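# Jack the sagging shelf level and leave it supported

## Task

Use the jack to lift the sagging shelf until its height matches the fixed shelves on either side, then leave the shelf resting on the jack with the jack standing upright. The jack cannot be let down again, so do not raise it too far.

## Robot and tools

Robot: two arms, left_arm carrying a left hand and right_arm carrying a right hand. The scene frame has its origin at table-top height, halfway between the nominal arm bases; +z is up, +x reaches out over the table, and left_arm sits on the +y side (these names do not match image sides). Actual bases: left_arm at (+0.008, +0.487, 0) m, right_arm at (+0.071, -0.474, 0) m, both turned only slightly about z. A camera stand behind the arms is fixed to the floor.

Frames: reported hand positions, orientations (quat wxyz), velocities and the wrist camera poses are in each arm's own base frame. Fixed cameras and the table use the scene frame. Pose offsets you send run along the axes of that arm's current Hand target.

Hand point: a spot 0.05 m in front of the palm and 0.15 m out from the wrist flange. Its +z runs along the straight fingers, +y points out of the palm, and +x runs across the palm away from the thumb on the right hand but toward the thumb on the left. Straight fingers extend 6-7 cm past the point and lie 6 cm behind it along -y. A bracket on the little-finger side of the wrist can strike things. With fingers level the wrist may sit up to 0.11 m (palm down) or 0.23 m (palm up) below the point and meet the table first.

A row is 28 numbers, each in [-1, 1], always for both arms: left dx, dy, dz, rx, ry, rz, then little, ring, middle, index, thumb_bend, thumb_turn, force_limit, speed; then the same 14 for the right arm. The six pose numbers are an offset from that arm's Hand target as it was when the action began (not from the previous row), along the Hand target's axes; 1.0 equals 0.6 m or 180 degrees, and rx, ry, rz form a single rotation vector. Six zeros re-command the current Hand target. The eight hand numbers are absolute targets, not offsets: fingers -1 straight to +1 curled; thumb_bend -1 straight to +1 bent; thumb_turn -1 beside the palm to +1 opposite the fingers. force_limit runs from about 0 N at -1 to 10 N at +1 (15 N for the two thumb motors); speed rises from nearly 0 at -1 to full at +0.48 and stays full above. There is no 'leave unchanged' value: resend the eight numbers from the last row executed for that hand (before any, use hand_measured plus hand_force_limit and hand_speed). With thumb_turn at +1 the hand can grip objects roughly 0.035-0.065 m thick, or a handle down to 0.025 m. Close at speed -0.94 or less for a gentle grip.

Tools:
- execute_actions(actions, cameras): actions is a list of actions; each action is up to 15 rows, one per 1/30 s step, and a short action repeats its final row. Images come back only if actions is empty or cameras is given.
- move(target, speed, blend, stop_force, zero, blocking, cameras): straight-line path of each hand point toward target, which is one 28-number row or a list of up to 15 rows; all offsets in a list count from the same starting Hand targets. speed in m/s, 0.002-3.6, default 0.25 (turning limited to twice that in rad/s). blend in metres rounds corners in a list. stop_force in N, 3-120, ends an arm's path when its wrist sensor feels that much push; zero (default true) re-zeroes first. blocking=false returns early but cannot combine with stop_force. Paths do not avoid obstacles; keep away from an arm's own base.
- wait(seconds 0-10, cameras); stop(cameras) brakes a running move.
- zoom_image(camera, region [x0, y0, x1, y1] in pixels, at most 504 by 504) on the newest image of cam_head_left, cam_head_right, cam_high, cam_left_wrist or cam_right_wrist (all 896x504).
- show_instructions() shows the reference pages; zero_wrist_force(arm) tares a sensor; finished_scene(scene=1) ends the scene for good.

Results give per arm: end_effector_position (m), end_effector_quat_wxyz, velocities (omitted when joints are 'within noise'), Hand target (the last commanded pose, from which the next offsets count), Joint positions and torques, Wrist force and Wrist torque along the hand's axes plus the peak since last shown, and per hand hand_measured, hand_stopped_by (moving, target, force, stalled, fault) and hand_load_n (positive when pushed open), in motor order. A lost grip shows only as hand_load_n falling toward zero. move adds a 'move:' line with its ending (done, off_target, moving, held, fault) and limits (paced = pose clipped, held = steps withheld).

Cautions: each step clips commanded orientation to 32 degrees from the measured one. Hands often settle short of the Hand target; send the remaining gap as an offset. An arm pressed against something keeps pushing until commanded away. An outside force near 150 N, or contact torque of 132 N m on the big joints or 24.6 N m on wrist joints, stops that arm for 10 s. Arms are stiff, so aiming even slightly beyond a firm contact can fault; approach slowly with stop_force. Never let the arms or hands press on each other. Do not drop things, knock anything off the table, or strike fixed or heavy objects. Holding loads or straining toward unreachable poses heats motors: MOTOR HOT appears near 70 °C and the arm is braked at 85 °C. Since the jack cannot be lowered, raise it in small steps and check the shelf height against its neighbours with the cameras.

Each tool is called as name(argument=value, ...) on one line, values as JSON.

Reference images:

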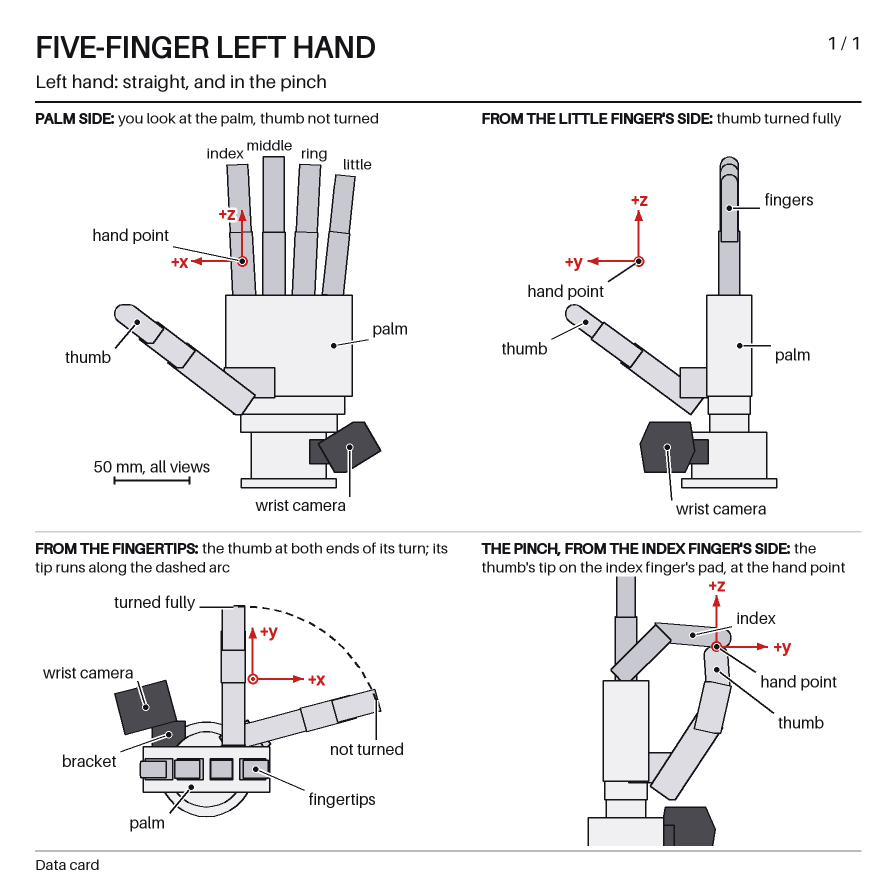

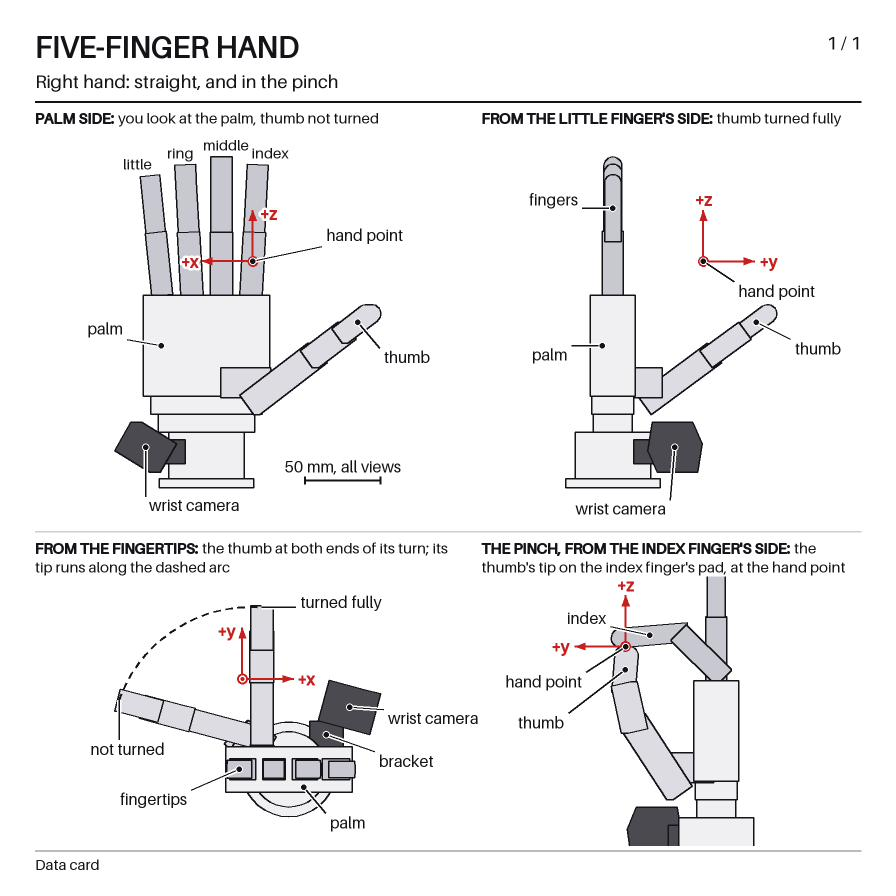

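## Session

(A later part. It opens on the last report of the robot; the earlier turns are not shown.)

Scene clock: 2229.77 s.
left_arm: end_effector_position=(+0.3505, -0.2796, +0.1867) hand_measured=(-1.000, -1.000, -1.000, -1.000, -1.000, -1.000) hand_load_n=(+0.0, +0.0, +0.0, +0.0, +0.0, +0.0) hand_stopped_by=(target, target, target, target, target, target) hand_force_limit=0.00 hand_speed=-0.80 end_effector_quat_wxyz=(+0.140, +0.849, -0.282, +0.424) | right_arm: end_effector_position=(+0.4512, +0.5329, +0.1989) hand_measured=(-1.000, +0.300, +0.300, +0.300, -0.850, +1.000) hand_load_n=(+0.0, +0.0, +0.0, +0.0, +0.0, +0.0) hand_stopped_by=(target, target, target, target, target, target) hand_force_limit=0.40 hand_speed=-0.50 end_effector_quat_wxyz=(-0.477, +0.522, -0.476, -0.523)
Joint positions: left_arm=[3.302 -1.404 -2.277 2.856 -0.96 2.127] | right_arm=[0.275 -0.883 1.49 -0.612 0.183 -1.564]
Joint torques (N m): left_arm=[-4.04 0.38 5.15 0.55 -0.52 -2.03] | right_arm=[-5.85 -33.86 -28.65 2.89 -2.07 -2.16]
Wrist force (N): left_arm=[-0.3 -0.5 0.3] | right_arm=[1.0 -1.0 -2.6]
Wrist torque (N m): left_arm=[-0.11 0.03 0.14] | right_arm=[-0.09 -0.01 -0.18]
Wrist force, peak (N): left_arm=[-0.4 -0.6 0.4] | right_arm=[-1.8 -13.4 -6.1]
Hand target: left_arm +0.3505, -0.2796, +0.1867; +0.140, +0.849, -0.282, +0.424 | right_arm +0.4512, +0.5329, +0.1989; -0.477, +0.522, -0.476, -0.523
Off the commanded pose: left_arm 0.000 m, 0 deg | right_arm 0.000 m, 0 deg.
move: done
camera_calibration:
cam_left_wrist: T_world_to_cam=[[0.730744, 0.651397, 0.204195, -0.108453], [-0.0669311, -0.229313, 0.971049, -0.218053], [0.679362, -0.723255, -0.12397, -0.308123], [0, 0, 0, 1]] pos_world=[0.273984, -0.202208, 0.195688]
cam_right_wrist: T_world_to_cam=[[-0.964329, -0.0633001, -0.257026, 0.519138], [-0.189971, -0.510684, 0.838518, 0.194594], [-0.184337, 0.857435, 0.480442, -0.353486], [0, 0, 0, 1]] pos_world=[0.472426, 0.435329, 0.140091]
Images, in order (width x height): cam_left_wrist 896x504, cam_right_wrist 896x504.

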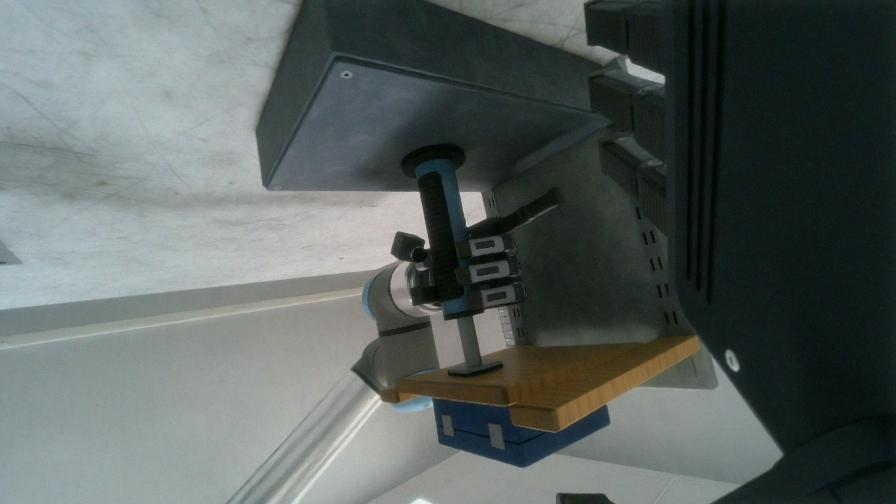

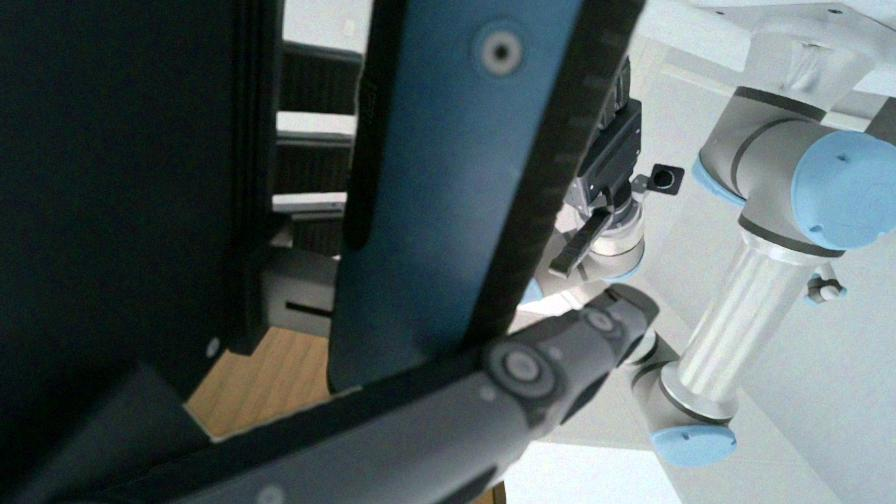

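move(target=[0,0,0,0,0,0,-1,-1,-1,-1,-1,-1,0,-0.8,0,0.009,0,0,0,0,-1,0.52,0.52,0.52,-0.45,1,0.95,-0.5])

move(target=[0,0,0,0,0,0,-1,-1,-1,-1,-1,-1,0,-0.8,0,-0.009,0,0,0,0,-1,0.3,0.3,0.3,-0.85,1,0.4,-0.5])

move(target=[0,0,0,0,0,0,-1,-1,-1,-1,-1,-1,0,-0.8,0,0.009,0,0,0,0,-1,0.52,0.52,0.52,-0.45,1,0.95,-0.5])

move(target=[0,0,0,0,0,0,-1,-1,-1,-1,-1,-1,0,-0.8,0,-0.009,0,0,0,0,-1,0.3,0.3,0.3,-0.85,1,0.4,-0.5])

move(target=[0,0,0,0,0,0,-1,-1,-1,-1,-1,-1,0,-0.8,0,0.009,0,0,0,0,-1,0.52,0.52,0.52,-0.45,1,0.95,-0.5])

move(target=[0,0,0,0,0,0,-1,-1,-1,-1,-1,-1,0,-0.8,0,-0.009,0,0,0,0,-1,0.3,0.3,0.3,-0.85,1,0.4,-0.5])

move(target=[0,0,0,0,0,0,-1,-1,-1,-1,-1,-1,0,-0.8,0,0.009,0,0,0,0,-1,0.52,0.52,0.52,-0.45,1,0.95,-0.5])

move(target=[0,0,0,0,0,0,-1,-1,-1,-1,-1,-1,0,-0.8,0,-0.009,0,0,0,0,-1,0.3,0.3,0.3,-0.85,1,0.4,-0.5], cameras=["cam_left_wrist","cam_right_wrist"])

zoom_image(camera="cam_left_wrist", region=[380, 310, 580, 450])

Scene clock: 2250.13 s.
left_arm: end_effector_position=(+0.3505, -0.2796, +0.1867) hand_measured=(-1.000, -1.000, -1.000, -1.000, -1.000, -1.000) hand_load_n=(+0.0, +0.0, +0.0, +0.0, +0.0, +0.0) hand_stopped_by=(target, target, target, target, target, target) hand_force_limit=0.00 hand_speed=-0.80 end_effector_quat_wxyz=(+0.140, +0.849, -0.282, +0.424) | right_arm: end_effector_position=(+0.4459, +0.5325, +0.1989) hand_measured=(-1.000, +0.520, +0.520, +0.514, -0.556, +1.000) hand_load_n=(+0.0, +0.0, +0.0, +6.5, +16.0, +2.0) hand_stopped_by=(target, target, target, force, force, target) hand_force_limit=0.95 hand_speed=-0.50 end_effector_quat_wxyz=(-0.477, +0.522, -0.476, -0.523)
Joint positions: left_arm=[3.302 -1.404 -2.277 2.856 -0.96 2.127] | right_arm=[0.277 -0.893 1.507 -0.62 0.185 -1.565]
Joint torques (N m): left_arm=[-4.06 0.56 4.96 0.66 -0.46 -1.92] | right_arm=[14.04 -50.6 -1.21 -1.34 -2.67 2.29]
Wrist force (N): left_arm=[-0.2 -0.5 0.4] | right_arm=[-1.5 -13.1 -6.0]
Wrist torque (N m): left_arm=[-0.11 0.01 0.15] | right_arm=[-0.55 0.24 -0.71]
Wrist force, peak (N): left_arm=[-0.4 -0.6 0.4] | right_arm=[0.4 1.9 -19.2]
Hand target: left_arm +0.3505, -0.2796, +0.1867; +0.140, +0.849, -0.282, +0.424 | right_arm +0.4458, +0.5324, +0.1989; -0.477, +0.522, -0.476, -0.523
Off the commanded pose: left_arm 0.000 m, 0 deg | right_arm 0.000 m, 0 deg.
move: done

Scene clock: 2250.90 s.
left_arm: end_effector_position=(+0.3505, -0.2796, +0.1867) hand_measured=(-1.000, -1.000, -1.000, -1.000, -1.000, -1.000) hand_load_n=(+0.0, +0.0, +0.0, +0.0, +0.0, +0.0) hand_stopped_by=(target, target, target, target, target, target) hand_force_limit=0.00 hand_speed=-0.80 end_effector_quat_wxyz=(+0.140, +0.849, -0.282, +0.424) | right_arm: end_effector_position=(+0.4512, +0.5329, +0.1989) hand_measured=(-1.000, +0.300, +0.300, +0.300, -0.850, +1.000) hand_load_n=(+0.0, +0.0, +0.0, +0.0, +0.0, -0.5) hand_stopped_by=(target, target, target, target, target, target) hand_force_limit=0.40 hand_speed=-0.50 end_effector_quat_wxyz=(-0.477, +0.522, -0.476, -0.523)
Joint positions: left_arm=[3.302 -1.404 -2.277 2.856 -0.96 2.127] | right_arm=[0.275 -0.883 1.49 -0.612 0.183 -1.564]
Joint torques (N m): left_arm=[-3.8 0.25 4.73 0.56 -0.52 -1.97] | right_arm=[-4.88 -34.04 -24.05 2.21 -2.08 -2.21]
Wrist force (N): left_arm=[-0.6 -0.4 0.2] | right_arm=[1.3 -1.4 -2.8]
Wrist torque (N m): left_arm=[-0.08 0.06 0.12] | right_arm=[-0.11 -0.03 -0.18]
Wrist force, peak (N): left_arm=[-0.3 -0.6 0.4] | right_arm=[-1.7 -13.3 -6.1]
Hand target: left_arm +0.3505, -0.2796, +0.1867; +0.140, +0.849, -0.282, +0.424 | right_arm +0.4512, +0.5329, +0.1989; -0.477, +0.522, -0.476, -0.523
Off the commanded pose: left_arm 0.000 m, 0 deg | right_arm 0.000 m, 0 deg.
move: done

Scene clock: 2251.67 s.
left_arm: end_effector_position=(+0.3505, -0.2796, +0.1867) hand_measured=(-1.000, -1.000, -1.000, -1.000, -1.000, -1.000) hand_load_n=(+0.0, +0.0, +0.0, +0.0, +0.0, +0.0) hand_stopped_by=(target, target, target, target, target, target) hand_force_limit=0.00 hand_speed=-0.80 end_effector_quat_wxyz=(+0.140, +0.849, -0.282, +0.424) | right_arm: end_effector_position=(+0.4459, +0.5325, +0.1989) hand_measured=(-1.000, +0.520, +0.520, +0.514, -0.556, +1.000) hand_load_n=(+0.0, +0.0, +0.0, +7.0, +15.5, +2.0) hand_stopped_by=(target, target, target, force, force, target) hand_force_limit=0.95 hand_speed=-0.50 end_effector_quat_wxyz=(-0.477, +0.522, -0.476, -0.523)
Joint positions: left_arm=[3.302 -1.404 -2.277 2.856 -0.96 2.127] | right_arm=[0.277 -0.893 1.507 -0.62 0.185 -1.565]
Joint torques (N m): left_arm=[-4.09 0.51 4.74 0.56 -0.5 -1.91] | right_arm=[13.46 -50.41 -4.48 -1.4 -2.14 2.73]
Wrist force (N): left_arm=[-0.4 -0.4 0.2] | right_arm=[-2.4 -13.2 -6.5]
Wrist torque (N m): left_arm=[-0.09 0.03 0.13] | right_arm=[-0.56 0.30 -0.74]
Wrist force, peak (N): left_arm=[-0.4 -0.7 0.2] | right_arm=[0.7 2.2 -20.2]
Hand target: left_arm +0.3505, -0.2796, +0.1867; +0.140, +0.849, -0.282, +0.424 | right_arm +0.4458, +0.5324, +0.1989; -0.477, +0.522, -0.476, -0.523
Off the commanded pose: left_arm 0.000 m, 0 deg | right_arm 0.000 m, 0 deg.
move: done

Scene clock: 2252.43 s.
left_arm: end_effector_position=(+0.3505, -0.2796, +0.1867) hand_measured=(-1.000, -1.000, -1.000, -1.000, -1.000, -1.000) hand_load_n=(+0.0, +0.0, +0.0, +0.0, +0.0, -0.5) hand_stopped_by=(target, target, target, target, target, target) hand_force_limit=0.00 hand_speed=-0.80 end_effector_quat_wxyz=(+0.140, +0.849, -0.282, +0.424) | right_arm: end_effector_position=(+0.4512, +0.5329, +0.1989) hand_measured=(-1.000, +0.300, +0.300, +0.300, -0.850, +1.000) hand_load_n=(+0.0, +0.0, +0.0, +0.0, +0.0, +0.0) hand_stopped_by=(target, target, target, target, target, target) hand_force_limit=0.40 hand_speed=-0.50 end_effector_quat_wxyz=(-0.477, +0.522, -0.476, -0.523)
Joint positions: left_arm=[3.302 -1.404 -2.277 2.856 -0.96 2.127] | right_arm=[0.275 -0.883 1.49 -0.612 0.183 -1.564]
Joint torques (N m): left_arm=[-4.33 0.26 5.45 0.65 -0.62 -1.9] | right_arm=[-5.62 -34.94 -25.98 1.9 -1.99 -2.07]
Wrist force (N): left_arm=[-0.6 -0.3 0.2] | right_arm=[1.0 -0.7 -2.3]
Wrist torque (N m): left_arm=[-0.08 0.07 0.12] | right_arm=[-0.08 -0.01 -0.18]
Wrist force, peak (N): left_arm=[-0.4 -0.5 0.4] | right_arm=[-2.5 -13.7 -6.7]
Hand target: left_arm +0.3505, -0.2796, +0.1867; +0.140, +0.849, -0.282, +0.424 | right_arm +0.4512, +0.5329, +0.1989; -0.477, +0.522, -0.476, -0.523
Off the commanded pose: left_arm 0.000 m, 0 deg | right_arm 0.000 m, 0 deg.
move: done

Scene clock: 2253.20 s.
left_arm: end_effector_position=(+0.3505, -0.2796, +0.1867) hand_measured=(-1.000, -1.000, -1.000, -1.000, -1.000, -1.000) hand_load_n=(+0.0, +0.0, +0.0, +0.0, +0.0, +0.0) hand_stopped_by=(target, target, target, target, target, target) hand_force_limit=0.00 hand_speed=-0.80 end_effector_quat_wxyz=(+0.140, +0.849, -0.282, +0.424) | right_arm: end_effector_position=(+0.4459, +0.5325, +0.1989) hand_measured=(-1.000, +0.520, +0.520, +0.512, -0.556, +1.000) hand_load_n=(+0.0, +0.0, +0.0, +6.5, +15.5, +2.0) hand_stopped_by=(target, target, target, force, force, target) hand_force_limit=0.95 hand_speed=-0.50 end_effector_quat_wxyz=(-0.477, +0.522, -0.476, -0.523)
Joint positions: left_arm=[3.302 -1.404 -2.277 2.856 -0.96 2.127] | right_arm=[0.277 -0.893 1.507 -0.62 0.185 -1.565]
Joint torques (N m): left_arm=[-4.26 -0.11 5.67 0.62 -0.57 -1.98] | right_arm=[14.84 -50.21 -3.36 -1.48 -2.16 2.54]
Wrist force (N): left_arm=[-0.3 -0.3 0.2] | right_arm=[-2.1 -13.0 -7.9]
Wrist torque (N m): left_arm=[-0.08 0.02 0.13] | right_arm=[-0.55 0.29 -0.73]
Wrist force, peak (N): left_arm=[-0.5 -0.4 0.4] | right_arm=[2.7 2.6 -20.6]
Hand target: left_arm +0.3505, -0.2796, +0.1867; +0.140, +0.849, -0.282, +0.424 | right_arm +0.4458, +0.5324, +0.1989; -0.477, +0.522, -0.476, -0.523
Off the commanded pose: left_arm 0.000 m, 0 deg | right_arm 0.000 m, 0 deg.
move: done

Scene clock: 2253.97 s.
left_arm: end_effector_position=(+0.3505, -0.2796, +0.1867) hand_measured=(-1.000, -1.000, -1.000, -1.000, -1.000, -1.000) hand_load_n=(+0.0, +0.0, +0.0, +0.0, +0.0, +0.0) hand_stopped_by=(target, target, target, target, target, target) hand_force_limit=0.00 hand_speed=-0.80 end_effector_quat_wxyz=(+0.140, +0.849, -0.282, +0.424) | right_arm: end_effector_position=(+0.4512, +0.5329, +0.1989) hand_measured=(-1.000, +0.300, +0.300, +0.300, -0.850, +1.000) hand_load_n=(+0.0, +0.0, +0.0, +0.0, +0.0, -0.5) hand_stopped_by=(target, target, target, target, target, target) hand_force_limit=0.40 hand_speed=-0.50 end_effector_quat_wxyz=(-0.477, +0.522, -0.476, -0.523)
Joint positions: left_arm=[3.302 -1.404 -2.277 2.856 -0.96 2.127] | right_arm=[0.275 -0.883 1.49 -0.612 0.183 -1.564]
Joint torques (N m): left_arm=[-3.9 0.42 5.1 0.66 -0.55 -1.96] | right_arm=[-4.55 -34.14 -26.12 2.18 -2.01 -1.85]
Wrist force (N): left_arm=[-0.3 -0.5 0.1] | right_arm=[1.1 -0.8 -2.4]
Wrist torque (N m): left_arm=[-0.09 0.02 0.14] | right_arm=[-0.09 -0.02 -0.18]
Wrist force, peak (N): left_arm=[-0.4 -0.6 0.2] | right_arm=[-2.8 -13.4 -7.9]
Hand target: left_arm +0.3505, -0.2796, +0.1867; +0.140, +0.849, -0.282, +0.424 | right_arm +0.4512, +0.5329, +0.1989; -0.477, +0.522, -0.476, -0.523
Off the commanded pose: left_arm 0.000 m, 0 deg | right_arm 0.000 m, 0 deg.
move: done

Scene clock: 2254.73 s.
left_arm: end_effector_position=(+0.3505, -0.2796, +0.1867) hand_measured=(-1.000, -1.000, -1.000, -1.000, -1.000, -1.000) hand_load_n=(+0.0, +0.0, +0.0, +0.0, +0.0, +0.0) hand_stopped_by=(target, target, target, target, target, target) hand_force_limit=0.00 hand_speed=-0.80 end_effector_quat_wxyz=(+0.140, +0.849, -0.282, +0.424) | right_arm: end_effector_position=(+0.4459, +0.5324, +0.1989) hand_measured=(-1.000, +0.520, +0.520, +0.512, -0.556, +1.000) hand_load_n=(+0.0, +0.0, +0.0, +4.0, +16.0, +1.5) hand_stopped_by=(target, target, target, force, force, target) hand_force_limit=0.95 hand_speed=-0.50 end_effector_quat_wxyz=(-0.477, +0.522, -0.476, -0.523)
Joint positions: left_arm=[3.302 -1.404 -2.277 2.856 -0.96 2.127] | right_arm=[0.277 -0.893 1.507 -0.62 0.185 -1.565]
Joint torques (N m): left_arm=[-3.78 -0.05 5.03 0.58 -0.54 -2] | right_arm=[14.91 -50.92 -3.07 -1.33 -2.5 2.11]
Wrist force (N): left_arm=[-0.3 -0.4 0.2] | right_arm=[-2.3 -13.0 -9.8]
Wrist torque (N m): left_arm=[-0.09 0.03 0.14] | right_arm=[-0.51 0.29 -0.73]
Wrist force, peak (N): left_arm=[-0.6 -0.5 0.3] | right_arm=[2.8 2.6 -21.9]
Hand target: left_arm +0.3505, -0.2796, +0.1867; +0.140, +0.849, -0.282, +0.424 | right_arm +0.4458, +0.5324, +0.1989; -0.477, +0.522, -0.476, -0.523
Off the commanded pose: left_arm 0.000 m, 0 deg | right_arm 0.000 m, 0 deg.
move: done

Scene clock: 2255.50 s.
left_arm: end_effector_position=(+0.3505, -0.2796, +0.1867) hand_measured=(-1.000, -1.000, -1.000, -1.000, -1.000, -1.000) hand_load_n=(-0.5, +0.0, -0.5, +0.0, +0.0, +0.0) hand_stopped_by=(target, target, target, target, target, target) hand_force_limit=0.00 hand_speed=-0.80 end_effector_quat_wxyz=(+0.140, +0.849, -0.282, +0.424) | right_arm: end_effector_position=(+0.4512, +0.5329, +0.1989) hand_measured=(-1.000, +0.300, +0.300, +0.300, -0.850, +1.000) hand_load_n=(+0.0, +0.0, +0.0, +0.0, +0.0, -0.5) hand_stopped_by=(target, target, target, target, target, target) hand_force_limit=0.40 hand_speed=-0.50 end_effector_quat_wxyz=(-0.477, +0.522, -0.476, -0.523)
Joint positions: left_arm=[3.302 -1.404 -2.277 2.856 -0.96 2.127] | right_arm=[0.275 -0.883 1.49 -0.612 0.183 -1.564]
Joint torques (N m): left_arm=[-3.68 0.18 4.71 0.64 -0.5 -2.03] | right_arm=[-5.05 -33.45 -26.1 2.31 -2.03 -2]
Wrist force (N): left_arm=[-0.2 -0.4 0.2] | right_arm=[0.9 -0.8 -2.3]
Wrist torque (N m): left_arm=[-0.09 0.01 0.14] | right_arm=[-0.10 0.00 -0.19]
Wrist force, peak (N): left_arm=[-0.3 -0.5 0.5] | right_arm=[-2.4 -13.3 -9.8]
Hand target: left_arm +0.3505, -0.2796, +0.1867; +0.140, +0.849, -0.282, +0.424 | right_arm +0.4512, +0.5329, +0.1989; -0.477, +0.522, -0.476, -0.523
Off the commanded pose: left_arm 0.000 m, 0 deg | right_arm 0.000 m, 0 deg.
move: done
camera_calibration:
cam_left_wrist: T_world_to_cam=[[0.730744, 0.651397, 0.204195, -0.108453], [-0.0669311, -0.229313, 0.971049, -0.218053], [0.679362, -0.723255, -0.12397, -0.308123], [0, 0, 0, 1]] pos_world=[0.273984, -0.202208, 0.195688]
cam_right_wrist: T_world_to_cam=[[-0.964329, -0.0633001, -0.257026, 0.519138], [-0.189971, -0.510684, 0.838518, 0.194594], [-0.184337, 0.857435, 0.480442, -0.353486], [0, 0, 0, 1]] pos_world=[0.472426, 0.435329, 0.140091]
Images, in order (width x height): cam_left_wrist 896x504, cam_right_wrist 896x504.

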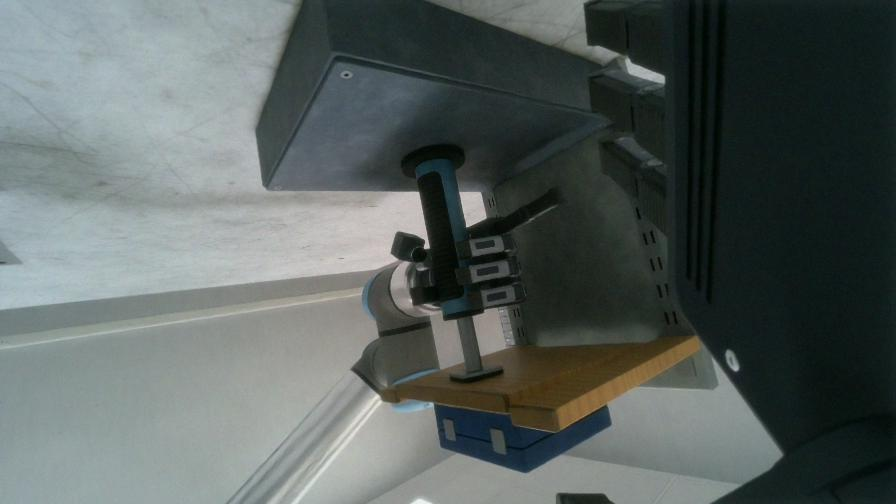

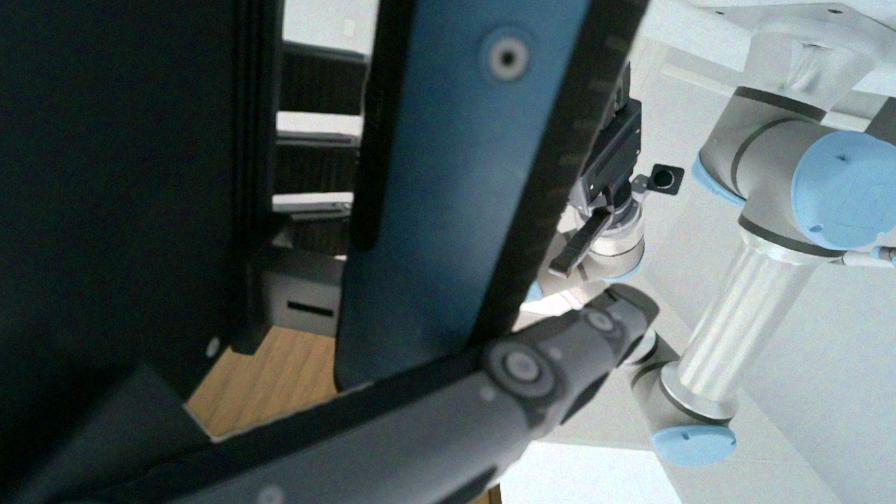

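Scaled by 2.520.

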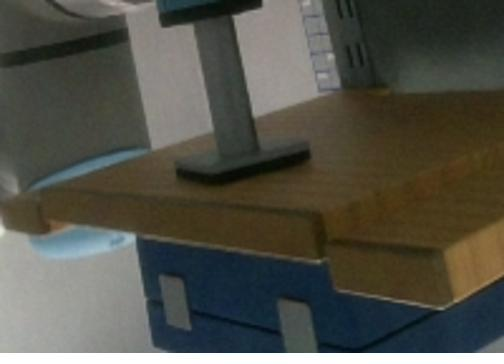

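zoom_image(camera="cam_left_wrist", region=[370, 370, 450, 430])

zoom_image(camera="cam_left_wrist", region=[490, 380, 570, 440])

Scaled by 6.300.

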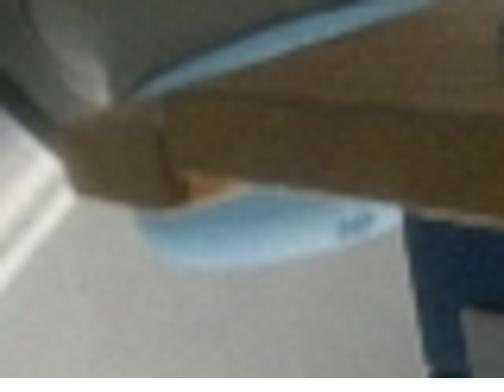

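Scaled by 6.300.

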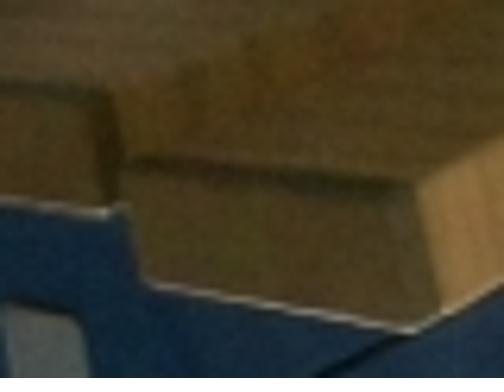

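move(target=[0,0,0,0,0,0,-1,-1,-1,-1,-1,-1,0,-0.8,0,0.009,0,0,0,0,-1,0.52,0.52,0.52,-0.45,1,0.95,-0.5])

move(target=[0,0,0,0,0,0,-1,-1,-1,-1,-1,-1,0,-0.8,0,-0.009,0,0,0,0,-1,0.3,0.3,0.3,-0.85,1,0.4,-0.5])

move(target=[0,0,0,0,0,0,-1,-1,-1,-1,-1,-1,0,-0.8,0,0.009,0,0,0,0,-1,0.52,0.52,0.52,-0.45,1,0.95,-0.5])

move(target=[0,0,0,0,0,0,-1,-1,-1,-1,-1,-1,0,-0.8,0,-0.009,0,0,0,0,-1,0.3,0.3,0.3,-0.85,1,0.4,-0.5])

move(target=[0,0,0,0,0,0,-1,-1,-1,-1,-1,-1,0,-0.8,0,0.009,0,0,0,0,-1,0.52,0.52,0.52,-0.45,1,0.95,-0.5])

move(target=[0,0,0,0,0,0,-1,-1,-1,-1,-1,-1,0,-0.8,0,-0.009,0,0,0,0,-1,0.3,0.3,0.3,-0.85,1,0.4,-0.5], cameras=["cam_left_wrist","cam_right_wrist"])

zoom_image(camera="cam_left_wrist", region=[490, 380, 570, 440])

zoom_image(camera="cam_left_wrist", region=[380, 130, 540, 390])

Scene clock: 2276.93 s.
left_arm: end_effector_position=(+0.3505, -0.2796, +0.1867) hand_measured=(-1.000, -1.000, -1.000, -1.000, -1.000, -1.000) hand_load_n=(+0.0, +0.0, +0.0, +0.0, +0.0, +0.0) hand_stopped_by=(target, target, target, target, target, target) hand_force_limit=0.00 hand_speed=-0.80 end_effector_quat_wxyz=(+0.140, +0.849, -0.282, +0.424) | right_arm: end_effector_position=(+0.4459, +0.5324, +0.1989) hand_measured=(-1.000, +0.520, +0.516, +0.512, -0.556, +1.000) hand_load_n=(+0.0, +0.0, +0.0, +3.0, +16.5, +1.0) hand_stopped_by=(target, target, force, force, force, target) hand_force_limit=0.95 hand_speed=-0.50 end_effector_quat_wxyz=(-0.477, +0.522, -0.476, -0.523)
Joint positions: left_arm=[3.302 -1.404 -2.277 2.856 -0.96 2.127] | right_arm=[0.277 -0.893 1.507 -0.62 0.185 -1.565]
Joint torques (N m): left_arm=[-4.04 0.46 5.34 0.61 -0.61 -1.88] | right_arm=[17.28 -50.71 -4.07 -1.56 -2.74 2.4]
Wrist force (N): left_arm=[-0.6 -0.5 0.5] | right_arm=[-1.5 -15.1 -11.9]
Wrist torque (N m): left_arm=[-0.11 0.07 0.13] | right_arm=[-0.54 0.22 -0.73]
Wrist force, peak (N): left_arm=[-0.3 -0.8 0.3] | right_arm=[3.0 2.8 -21.2]
Hand target: left_arm +0.3505, -0.2796, +0.1867; +0.140, +0.849, -0.282, +0.424 | right_arm +0.4458, +0.5324, +0.1989; -0.477, +0.522, -0.476, -0.523
Off the commanded pose: left_arm 0.000 m, 0 deg | right_arm 0.000 m, 0 deg.
move: done

Scene clock: 2277.70 s.
left_arm: end_effector_position=(+0.3505, -0.2796, +0.1867) hand_measured=(-1.000, -1.000, -1.000, -1.000, -1.000, -1.000) hand_load_n=(+0.0, +0.0, +0.0, +0.0, +0.0, +0.0) hand_stopped_by=(target, target, target, target, target, target) hand_force_limit=0.00 hand_speed=-0.80 end_effector_quat_wxyz=(+0.140, +0.849, -0.282, +0.424) | right_arm: end_effector_position=(+0.4512, +0.5329, +0.1989) hand_measured=(-1.000, +0.300, +0.300, +0.300, -0.850, +1.000) hand_load_n=(+0.0, +0.0, +0.0, +0.0, +0.0, -0.5) hand_stopped_by=(target, target, target, target, target, target) hand_force_limit=0.40 hand_speed=-0.50 end_effector_quat_wxyz=(-0.477, +0.522, -0.476, -0.523)
Joint positions: left_arm=[3.302 -1.404 -2.277 2.856 -0.96 2.127] | right_arm=[0.275 -0.883 1.49 -0.612 0.183 -1.564]
Joint torques (N m): left_arm=[-3.63 0.34 5.02 0.63 -0.49 -1.99] | right_arm=[-5.64 -32.8 -25.2 2.28 -2.06 -2.38]
Wrist force (N): left_arm=[-0.2 -0.4 0.4] | right_arm=[1.1 -0.9 -2.2]
Wrist torque (N m): left_arm=[-0.10 0.02 0.14] | right_arm=[-0.11 -0.03 -0.18]
Wrist force, peak (N): left_arm=[-0.4 -0.6 0.3] | right_arm=[-1.9 -15.8 -11.9]
Hand target: left_arm +0.3505, -0.2796, +0.1867; +0.140, +0.849, -0.282, +0.424 | right_arm +0.4512, +0.5329, +0.1989; -0.477, +0.522, -0.476, -0.523
Off the commanded pose: left_arm 0.000 m, 0 deg | right_arm 0.000 m, 0 deg.
move: done

Scene clock: 2278.47 s.
left_arm: end_effector_position=(+0.3505, -0.2796, +0.1867) hand_measured=(-1.000, -1.000, -1.000, -1.000, -1.000, -1.000) hand_load_n=(+0.0, +0.0, +0.0, +0.0, +0.0, +0.0) hand_stopped_by=(target, target, target, target, target, target) hand_force_limit=0.00 hand_speed=-0.80 end_effector_quat_wxyz=(+0.140, +0.849, -0.282, +0.424) | right_arm: end_effector_position=(+0.4460, +0.5324, +0.1989) hand_measured=(-1.000, +0.520, +0.516, +0.512, -0.556, +1.000) hand_load_n=(+0.0, +0.0, +0.0, +3.5, +16.5, +1.0) hand_stopped_by=(target, target, force, force, force, target) hand_force_limit=0.95 hand_speed=-0.50 end_effector_quat_wxyz=(-0.477, +0.522, -0.476, -0.523)
Joint positions: left_arm=[3.302 -1.404 -2.277 2.856 -0.96 2.127] | right_arm=[0.277 -0.893 1.507 -0.62 0.185 -1.565]
Joint torques (N m): left_arm=[-3.65 0.07 5.42 0.68 -0.53 -1.93] | right_arm=[18.88 -51.45 -1.75 -1.18 -3.31 2.21]
Wrist force (N): left_arm=[-0.3 -0.5 0.4] | right_arm=[-0.2 -17.4 -14.3]
Wrist torque (N m): left_arm=[-0.10 0.04 0.14] | right_arm=[-0.56 0.21 -0.68]
Wrist force, peak (N): left_arm=[-0.5 -0.5 0.3] | right_arm=[3.7 -11.3 -19.9]
Hand target: left_arm +0.3505, -0.2796, +0.1867; +0.140, +0.849, -0.282, +0.424 | right_arm +0.4458, +0.5324, +0.1989; -0.477, +0.522, -0.476, -0.523
Off the commanded pose: left_arm 0.000 m, 0 deg | right_arm 0.000 m, 0 deg.
move: done

Scene clock: 2279.23 s.
left_arm: end_effector_position=(+0.3505, -0.2796, +0.1867) hand_measured=(-1.000, -1.000, -1.000, -1.000, -1.000, -1.000) hand_load_n=(+0.0, +0.0, +0.0, +0.0, +0.0, +0.0) hand_stopped_by=(target, target, target, target, target, target) hand_force_limit=0.00 hand_speed=-0.80 end_effector_quat_wxyz=(+0.140, +0.849, -0.282, +0.424) | right_arm: end_effector_position=(+0.4512, +0.5329, +0.1989) hand_measured=(-1.000, +0.300, +0.300, +0.300, -0.850, +1.000) hand_load_n=(+0.0, +0.0, +0.0, +0.0, +0.0, +0.0) hand_stopped_by=(target, target, target, target, target, target) hand_force_limit=0.40 hand_speed=-0.50 end_effector_quat_wxyz=(-0.477, +0.522, -0.476, -0.523)
Joint positions: left_arm=[3.302 -1.404 -2.277 2.856 -0.96 2.127] | right_arm=[0.275 -0.883 1.49 -0.612 0.183 -1.564]
Joint torques (N m): left_arm=[-3.49 0.42 4.9 0.69 -0.45 -1.98] | right_arm=[-5.94 -34.24 -26.84 2.08 -1.98 -2.3]
Wrist force (N): left_arm=[-0.1 -0.6 0.2] | right_arm=[0.9 -0.8 -2.3]
Wrist torque (N m): left_arm=[-0.11 0.00 0.15] | right_arm=[-0.10 0.00 -0.19]
Wrist force, peak (N): left_arm=[-0.5 -0.5 0.4] | right_arm=[-0.5 -18.5 -14.6]
Hand target: left_arm +0.3505, -0.2796, +0.1867; +0.140, +0.849, -0.282, +0.424 | right_arm +0.4512, +0.5329, +0.1989; -0.477, +0.522, -0.476, -0.523
Off the commanded pose: left_arm 0.000 m, 0 deg | right_arm 0.000 m, 0 deg.
move: done

Scene clock: 2280.00 s.
left_arm: end_effector_position=(+0.3505, -0.2796, +0.1867) hand_measured=(-1.000, -1.000, -1.000, -1.000, -1.000, -1.000) hand_load_n=(+0.0, +0.0, +0.0, +0.0, +0.0, -0.5) hand_stopped_by=(target, target, target, target, target, target) hand_force_limit=0.00 hand_speed=-0.80 end_effector_quat_wxyz=(+0.140, +0.849, -0.282, +0.424) | right_arm: end_effector_position=(+0.4460, +0.5324, +0.1989) hand_measured=(-1.000, +0.520, +0.516, +0.512, -0.556, +1.000) hand_load_n=(+0.0, +0.0, +0.0, +4.0, +16.5, +1.0) hand_stopped_by=(target, target, force, force, force, target) hand_force_limit=0.95 hand_speed=-0.50 end_effector_quat_wxyz=(-0.477, +0.522, -0.476, -0.523)
Joint positions: left_arm=[3.302 -1.404 -2.277 2.856 -0.96 2.127] | right_arm=[0.277 -0.893 1.507 -0.62 0.185 -1.565]
Joint torques (N m): left_arm=[-3.21 0.17 5.34 0.65 -0.58 -1.92] | right_arm=[19 -55.48 -4.71 -0.97 -3.13 2.27]
Wrist force (N): left_arm=[-0.3 -0.4 0.2] | right_arm=[2.0 -17.5 -13.9]
Wrist torque (N m): left_arm=[-0.09 0.02 0.14] | right_arm=[-0.56 0.16 -0.56]
Wrist force, peak (N): left_arm=[-0.3 -0.5 0.5] | right_arm=[2.0 -17.5 -13.9]
Hand target: left_arm +0.3505, -0.2796, +0.1867; +0.140, +0.849, -0.282, +0.424 | right_arm +0.4458, +0.5324, +0.1989; -0.477, +0.522, -0.476, -0.523
Off the commanded pose: left_arm 0.000 m, 0 deg | right_arm 0.000 m, 0 deg.
move: done

Scene clock: 2280.77 s.
left_arm: end_effector_position=(+0.3505, -0.2796, +0.1867) hand_measured=(-1.000, -1.000, -1.000, -1.000, -1.000, -1.000) hand_load_n=(+0.0, +0.0, +0.0, +0.0, +0.0, +0.0) hand_stopped_by=(target, target, target, target, target, target) hand_force_limit=0.00 hand_speed=-0.80 end_effector_quat_wxyz=(+0.140, +0.849, -0.282, +0.424) | right_arm: end_effector_position=(+0.4512, +0.5329, +0.1989) hand_measured=(-1.000, +0.300, +0.300, +0.300, -0.850, +1.000) hand_load_n=(+0.0, +0.0, +0.0, +0.0, +0.0, -0.5) hand_stopped_by=(target, target, target, target, target, target) hand_force_limit=0.40 hand_speed=-0.50 end_effector_quat_wxyz=(-0.477, +0.522, -0.476, -0.523)
Joint positions: left_arm=[3.302 -1.404 -2.277 2.856 -0.96 2.127] | right_arm=[0.275 -0.883 1.49 -0.612 0.183 -1.564]
Joint torques (N m): left_arm=[-3.33 0.77 5.58 0.57 -0.5 -1.93] | right_arm=[-5.96 -34.08 -25.73 2.31 -2.05 -2.46]
Wrist force (N): left_arm=[-0.4 -0.6 0.1] | right_arm=[1.0 -0.9 -2.5]
Wrist torque (N m): left_arm=[-0.11 0.04 0.14] | right_arm=[-0.09 -0.01 -0.19]
Wrist force, peak (N): left_arm=[-0.5 -0.5 0.3] | right_arm=[1.2 -18.3 -14.8]
Hand target: left_arm +0.3505, -0.2796, +0.1867; +0.140, +0.849, -0.282, +0.424 | right_arm +0.4512, +0.5329, +0.1989; -0.477, +0.522, -0.476, -0.523
Off the commanded pose: left_arm 0.000 m, 0 deg | right_arm 0.000 m, 0 deg.
move: done
camera_calibration:
cam_left_wrist: T_world_to_cam=[[0.730744, 0.651397, 0.204195, -0.108453], [-0.0669311, -0.229313, 0.971049, -0.218053], [0.679362, -0.723255, -0.12397, -0.308123], [0, 0, 0, 1]] pos_world=[0.273984, -0.202208, 0.195688]
cam_right_wrist: T_world_to_cam=[[-0.964329, -0.0633001, -0.257026, 0.519138], [-0.189971, -0.510684, 0.838518, 0.194594], [-0.184337, 0.857435, 0.480442, -0.353486], [0, 0, 0, 1]] pos_world=[0.472426, 0.435329, 0.140091]
Images, in order (width x height): cam_left_wrist 896x504, cam_right_wrist 896x504.

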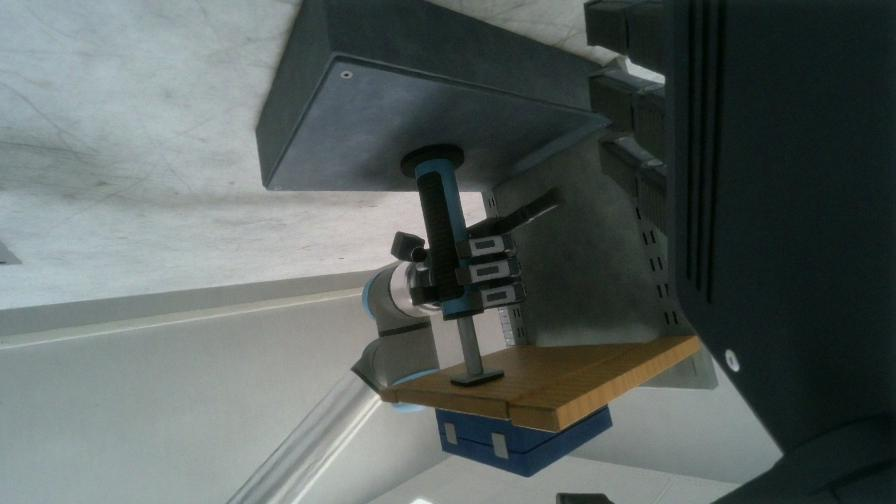

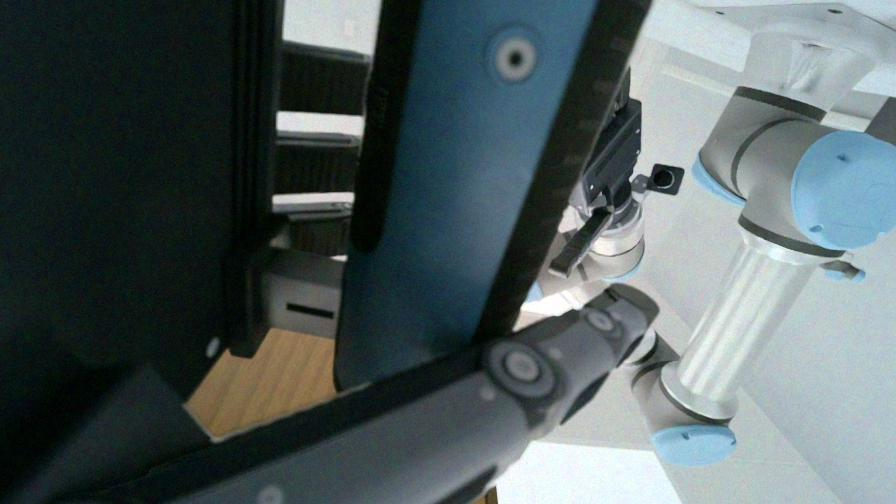

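Scaled by 6.300.

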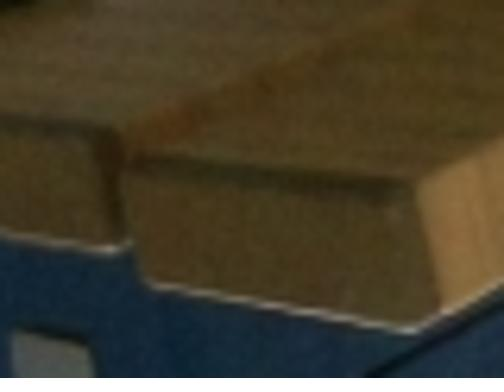

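Scaled by 1.938.

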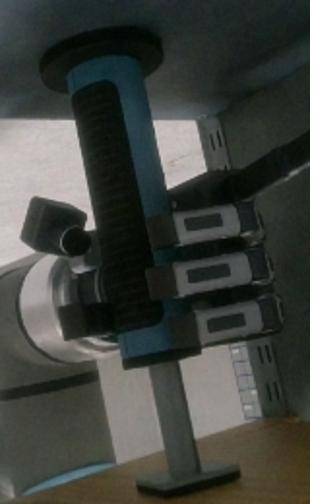

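move(target=[0,0,0,0,0,0,-1,-1,-1,-1,-1,-1,0,-0.8,0,0.009,0,0,0,0,-1,0.52,0.52,0.52,-0.45,1,0.95,-0.5])

move(target=[0,0,0,0,0,0,-1,-1,-1,-1,-1,-1,0,-0.8,0,-0.009,0,0,0,0,-1,0.3,0.3,0.3,-0.85,1,0.4,-0.5], cameras=["cam_left_wrist"])

zoom_image(camera="cam_left_wrist", region=[490, 380, 570, 440])

zoom_image(camera="cam_left_wrist", region=[370, 370, 450, 430])

Scene clock: 2292.03 s.
left_arm: end_effector_position=(+0.3505, -0.2796, +0.1867) hand_measured=(-1.000, -1.000, -1.000, -1.000, -1.000, -1.000) hand_load_n=(+0.0, +0.0, +0.5, +0.0, +0.0, +0.0) hand_stopped_by=(target, target, target, target, target, target) hand_force_limit=0.00 hand_speed=-0.80 end_effector_quat_wxyz=(+0.140, +0.849, -0.282, +0.424) | right_arm: end_effector_position=(+0.4460, +0.5324, +0.1989) hand_measured=(-1.000, +0.520, +0.516, +0.512, -0.556, +1.000) hand_load_n=(+0.0, +0.0, +0.0, +3.0, +17.0, +1.0) hand_stopped_by=(target, target, force, force, force, target) hand_force_limit=0.95 hand_speed=-0.50 end_effector_quat_wxyz=(-0.477, +0.522, -0.476, -0.523)
Joint positions: left_arm=[3.302 -1.404 -2.277 2.856 -0.96 2.127] | right_arm=[0.277 -0.893 1.507 -0.62 0.185 -1.565]
Joint torques (N m): left_arm=[-3.27 0.21 5.04 0.52 -0.47 -2.04] | right_arm=[21.61 -51.76 -3.47 -1.07 -3.59 1.68]
Wrist force (N): left_arm=[-0.2 -0.3 0.2] | right_arm=[1.9 -19.2 -14.5]
Wrist torque (N m): left_arm=[-0.06 0.01 0.13] | right_arm=[-0.63 0.14 -0.57]
Wrist force, peak (N): left_arm=[-0.3 -0.7 0.2] | right_arm=[1.9 -19.2 -14.5]
Hand target: left_arm +0.3505, -0.2796, +0.1867; +0.140, +0.849, -0.282, +0.424 | right_arm +0.4458, +0.5324, +0.1989; -0.477, +0.522, -0.476, -0.523
Off the commanded pose: left_arm 0.000 m, 0 deg | right_arm 0.000 m, 0 deg.
move: done

Scene clock: 2292.80 s.
left_arm: end_effector_position=(+0.3505, -0.2796, +0.1867) hand_measured=(-1.000, -1.000, -1.000, -1.000, -1.000, -1.000) hand_load_n=(+0.0, +0.0, +0.0, +0.0, +0.0, +0.0) hand_stopped_by=(target, target, target, target, target, target) hand_force_limit=0.00 hand_speed=-0.80 end_effector_quat_wxyz=(+0.140, +0.849, -0.282, +0.424) | right_arm: end_effector_position=(+0.4512, +0.5329, +0.1989) hand_measured=(-1.000, +0.300, +0.300, +0.300, -0.850, +1.000) hand_load_n=(+0.0, +0.0, +0.0, +0.0, +0.0, +0.0) hand_stopped_by=(target, target, target, target, target, target) hand_force_limit=0.40 hand_speed=-0.50 end_effector_quat_wxyz=(-0.477, +0.522, -0.476, -0.523)
Joint positions: left_arm=[3.302 -1.404 -2.277 2.856 -0.96 2.127] | right_arm=[0.275 -0.883 1.49 -0.612 0.183 -1.564]
Joint torques (N m): left_arm=[-3.18 0.49 5.13 0.54 -0.41 -1.85] | right_arm=[-5.06 -32.52 -27.97 1.92 -2.15 -2.09]
Wrist force (N): left_arm=[-0.3 -0.4 0.1] | right_arm=[1.1 -0.9 -2.2]
Wrist torque (N m): left_arm=[-0.08 0.03 0.14] | right_arm=[-0.11 -0.04 -0.17]
Wrist force, peak (N): left_arm=[-0.5 -0.4 0.3] | right_arm=[0.8 -19.9 -15.4]
Hand target: left_arm +0.3505, -0.2796, +0.1867; +0.140, +0.849, -0.282, +0.424 | right_arm +0.4512, +0.5329, +0.1989; -0.477, +0.522, -0.476, -0.523
Off the commanded pose: left_arm 0.000 m, 0 deg | right_arm 0.000 m, 0 deg.
move: done
camera_calibration:
cam_left_wrist: T_world_to_cam=[[0.730744, 0.651397, 0.204195, -0.108453], [-0.0669311, -0.229313, 0.971049, -0.218053], [0.679362, -0.723255, -0.12397, -0.308123], [0, 0, 0, 1]] pos_world=[0.273984, -0.202208, 0.195688]
Images, in order (width x height): cam_left_wrist 896x504.

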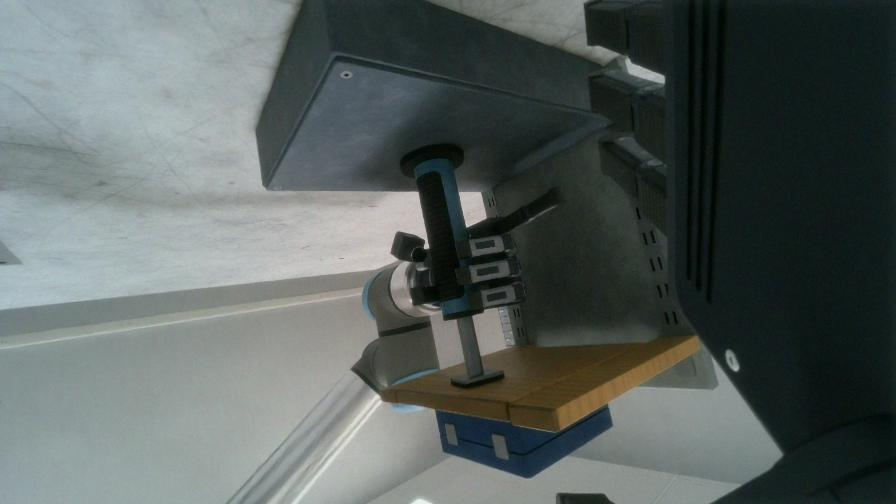

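Scaled by 6.300.

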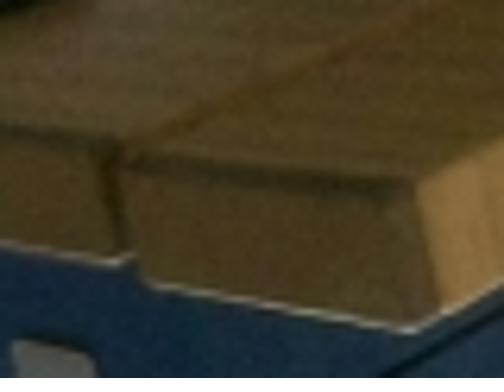

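Scaled by 6.300.

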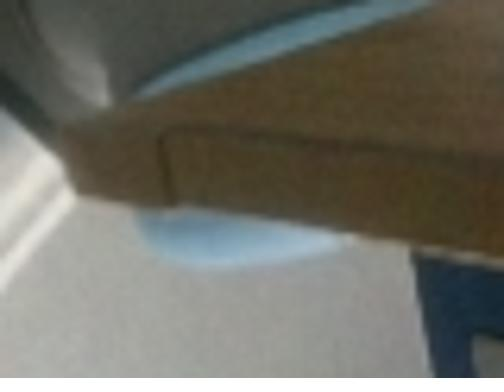

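move(target=[0,0,0,0,0,0,-1,-1,-1,-1,-1,-1,0,-0.8,0,0.009,0,0,0,0,-1,0.52,0.52,0.52,-0.45,1,0.95,-0.5])

move(target=[0,0,0,0,0,0,-1,-1,-1,-1,-1,-1,0,-0.8,0,-0.009,0,0,0,0,-1,0.3,0.3,0.3,-0.85,1,0.4,-0.5], cameras=["cam_left_wrist","cam_right_wrist"])

zoom_image(camera="cam_left_wrist", region=[490, 380, 570, 440])

zoom_image(camera="cam_left_wrist", region=[370, 370, 450, 430])

zoom_image(camera="cam_left_wrist", region=[380, 130, 540, 390])

Scene clock: 2306.90 s.
left_arm: end_effector_position=(+0.3505, -0.2796, +0.1867) hand_measured=(-1.000, -1.000, -1.000, -1.000, -1.000, -1.000) hand_load_n=(+0.0, +0.0, +0.0, +0.0, +0.0, +0.0) hand_stopped_by=(target, target, target, target, target, target) hand_force_limit=0.00 hand_speed=-0.80 end_effector_quat_wxyz=(+0.140, +0.849, -0.282, +0.424) | right_arm: end_effector_position=(+0.4460, +0.5324, +0.1989) hand_measured=(-1.000, +0.520, +0.514, +0.512, -0.556, +1.000) hand_load_n=(+0.0, +0.0, +0.0, +3.0, +17.0, +0.0) hand_stopped_by=(target, target, force, force, force, target) hand_force_limit=0.95 hand_speed=-0.50 end_effector_quat_wxyz=(-0.477, +0.522, -0.476, -0.523)
Joint positions: left_arm=[3.302 -1.404 -2.277 2.856 -0.96 2.127] | right_arm=[0.277 -0.893 1.507 -0.62 0.185 -1.565]
Joint torques (N m): left_arm=[-2.66 0.56 5.26 0.63 -0.51 -1.91] | right_arm=[20.68 -52.26 -3.21 -1.67 -3.77 2.24]
Wrist force (N): left_arm=[-0.4 -0.4 0.3] | right_arm=[1.0 -20.5 -14.1]
Wrist torque (N m): left_arm=[-0.10 0.04 0.14] | right_arm=[-0.64 0.14 -0.61]
Wrist force, peak (N): left_arm=[-0.4 -0.5 0.5] | right_arm=[1.0 -20.5 -14.1]
Hand target: left_arm +0.3505, -0.2796, +0.1867; +0.140, +0.849, -0.282, +0.424 | right_arm +0.4458, +0.5324, +0.1989; -0.477, +0.522, -0.476, -0.523
Off the commanded pose: left_arm 0.000 m, 0 deg | right_arm 0.000 m, 0 deg.
move: done

Scene clock: 2307.67 s.
left_arm: end_effector_position=(+0.3505, -0.2796, +0.1867) hand_measured=(-1.000, -1.000, -1.000, -1.000, -1.000, -1.000) hand_load_n=(+0.0, +0.0, +0.0, +0.0, +0.0, +0.0) hand_stopped_by=(target, target, target, target, target, target) hand_force_limit=0.00 hand_speed=-0.80 end_effector_quat_wxyz=(+0.140, +0.849, -0.282, +0.424) | right_arm: end_effector_position=(+0.4512, +0.5329, +0.1989) hand_measured=(-1.000, +0.300, +0.300, +0.300, -0.850, +1.000) hand_load_n=(+0.0, +0.0, +0.0, +0.0, +0.0, -0.5) hand_stopped_by=(target, target, target, target, target, target) hand_force_limit=0.40 hand_speed=-0.50 end_effector_quat_wxyz=(-0.477, +0.522, -0.476, -0.523)
Joint positions: left_arm=[3.302 -1.404 -2.277 2.856 -0.96 2.127] | right_arm=[0.275 -0.883 1.49 -0.612 0.183 -1.564]
Joint torques (N m): left_arm=[-2.94 0.22 5.12 0.62 -0.47 -1.9] | right_arm=[-5.46 -35.55 -25.02 1.86 -2.13 -2.13]
Wrist force (N): left_arm=[-0.2 -0.5 0.2] | right_arm=[0.8 -0.8 -2.4]
Wrist torque (N m): left_arm=[-0.10 0.01 0.14] | right_arm=[-0.07 0.01 -0.19]
Wrist force, peak (N): left_arm=[-0.4 -0.6 0.2] | right_arm=[0.0 -21.8 -14.9]
Hand target: left_arm +0.3505, -0.2796, +0.1867; +0.140, +0.849, -0.282, +0.424 | right_arm +0.4512, +0.5329, +0.1989; -0.477, +0.522, -0.476, -0.523
Off the commanded pose: left_arm 0.000 m, 0 deg | right_arm 0.000 m, 0 deg.
move: done
camera_calibration:
cam_left_wrist: T_world_to_cam=[[0.730744, 0.651397, 0.204195, -0.108453], [-0.0669311, -0.229313, 0.971049, -0.218053], [0.679362, -0.723255, -0.12397, -0.308123], [0, 0, 0, 1]] pos_world=[0.273984, -0.202208, 0.195688]
cam_right_wrist: T_world_to_cam=[[-0.964329, -0.0633001, -0.257026, 0.519138], [-0.189971, -0.510684, 0.838518, 0.194594], [-0.184337, 0.857435, 0.480442, -0.353486], [0, 0, 0, 1]] pos_world=[0.472426, 0.435329, 0.140091]
Images, in order (width x height): cam_left_wrist 896x504, cam_right_wrist 896x504.

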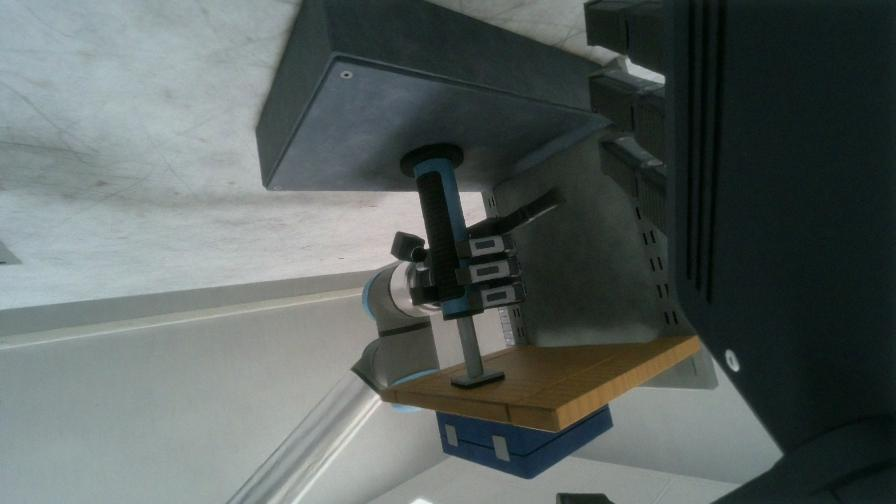

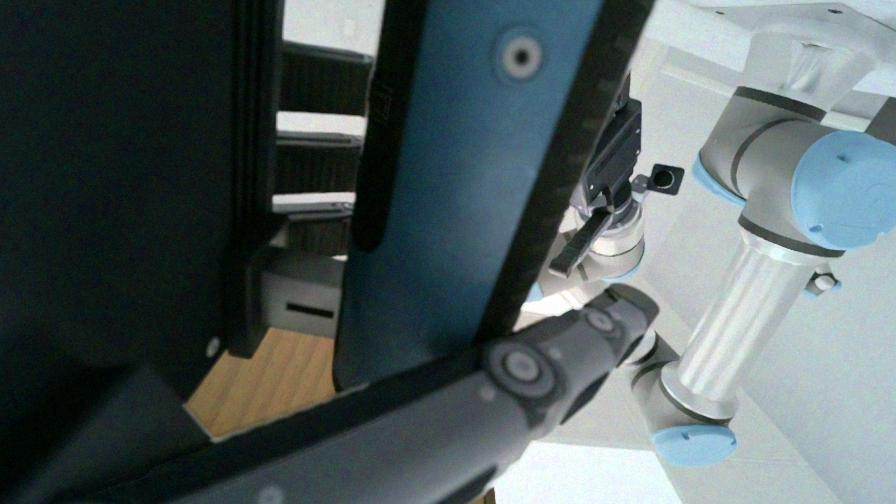

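Scaled by 6.300.

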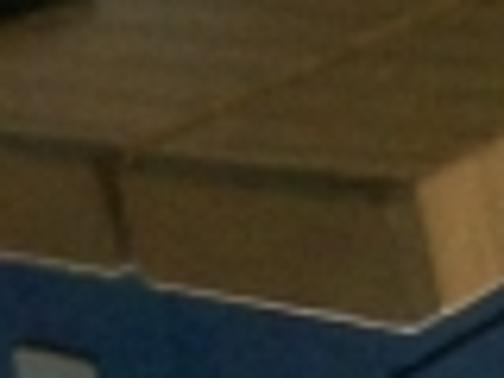

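Scaled by 6.300.

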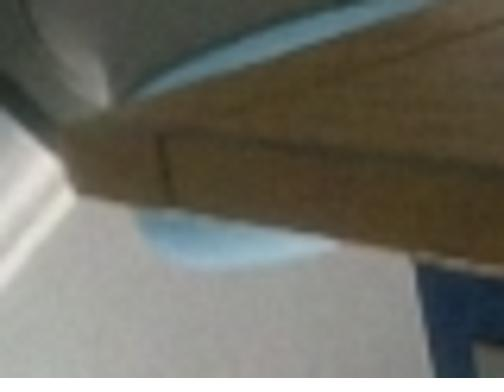

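Scaled by 1.938.

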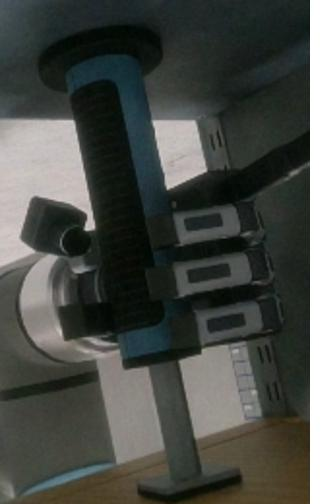

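zoom_image(camera="cam_left_wrist", region=[490, 400, 530, 430])

zoom_image(camera="cam_left_wrist", region=[376, 380, 416, 410])

Scaled by 12.600.

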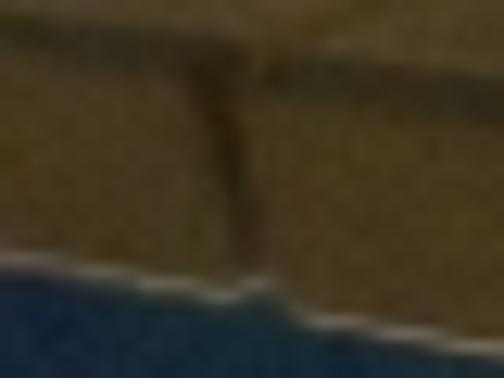

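Scaled by 12.600.

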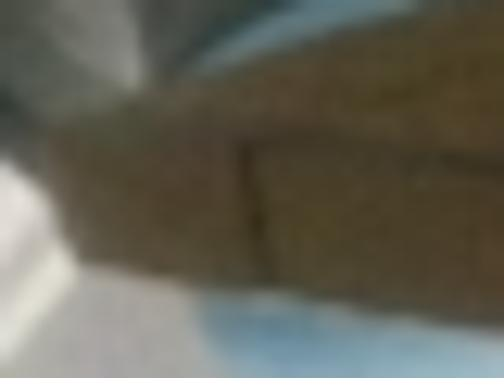

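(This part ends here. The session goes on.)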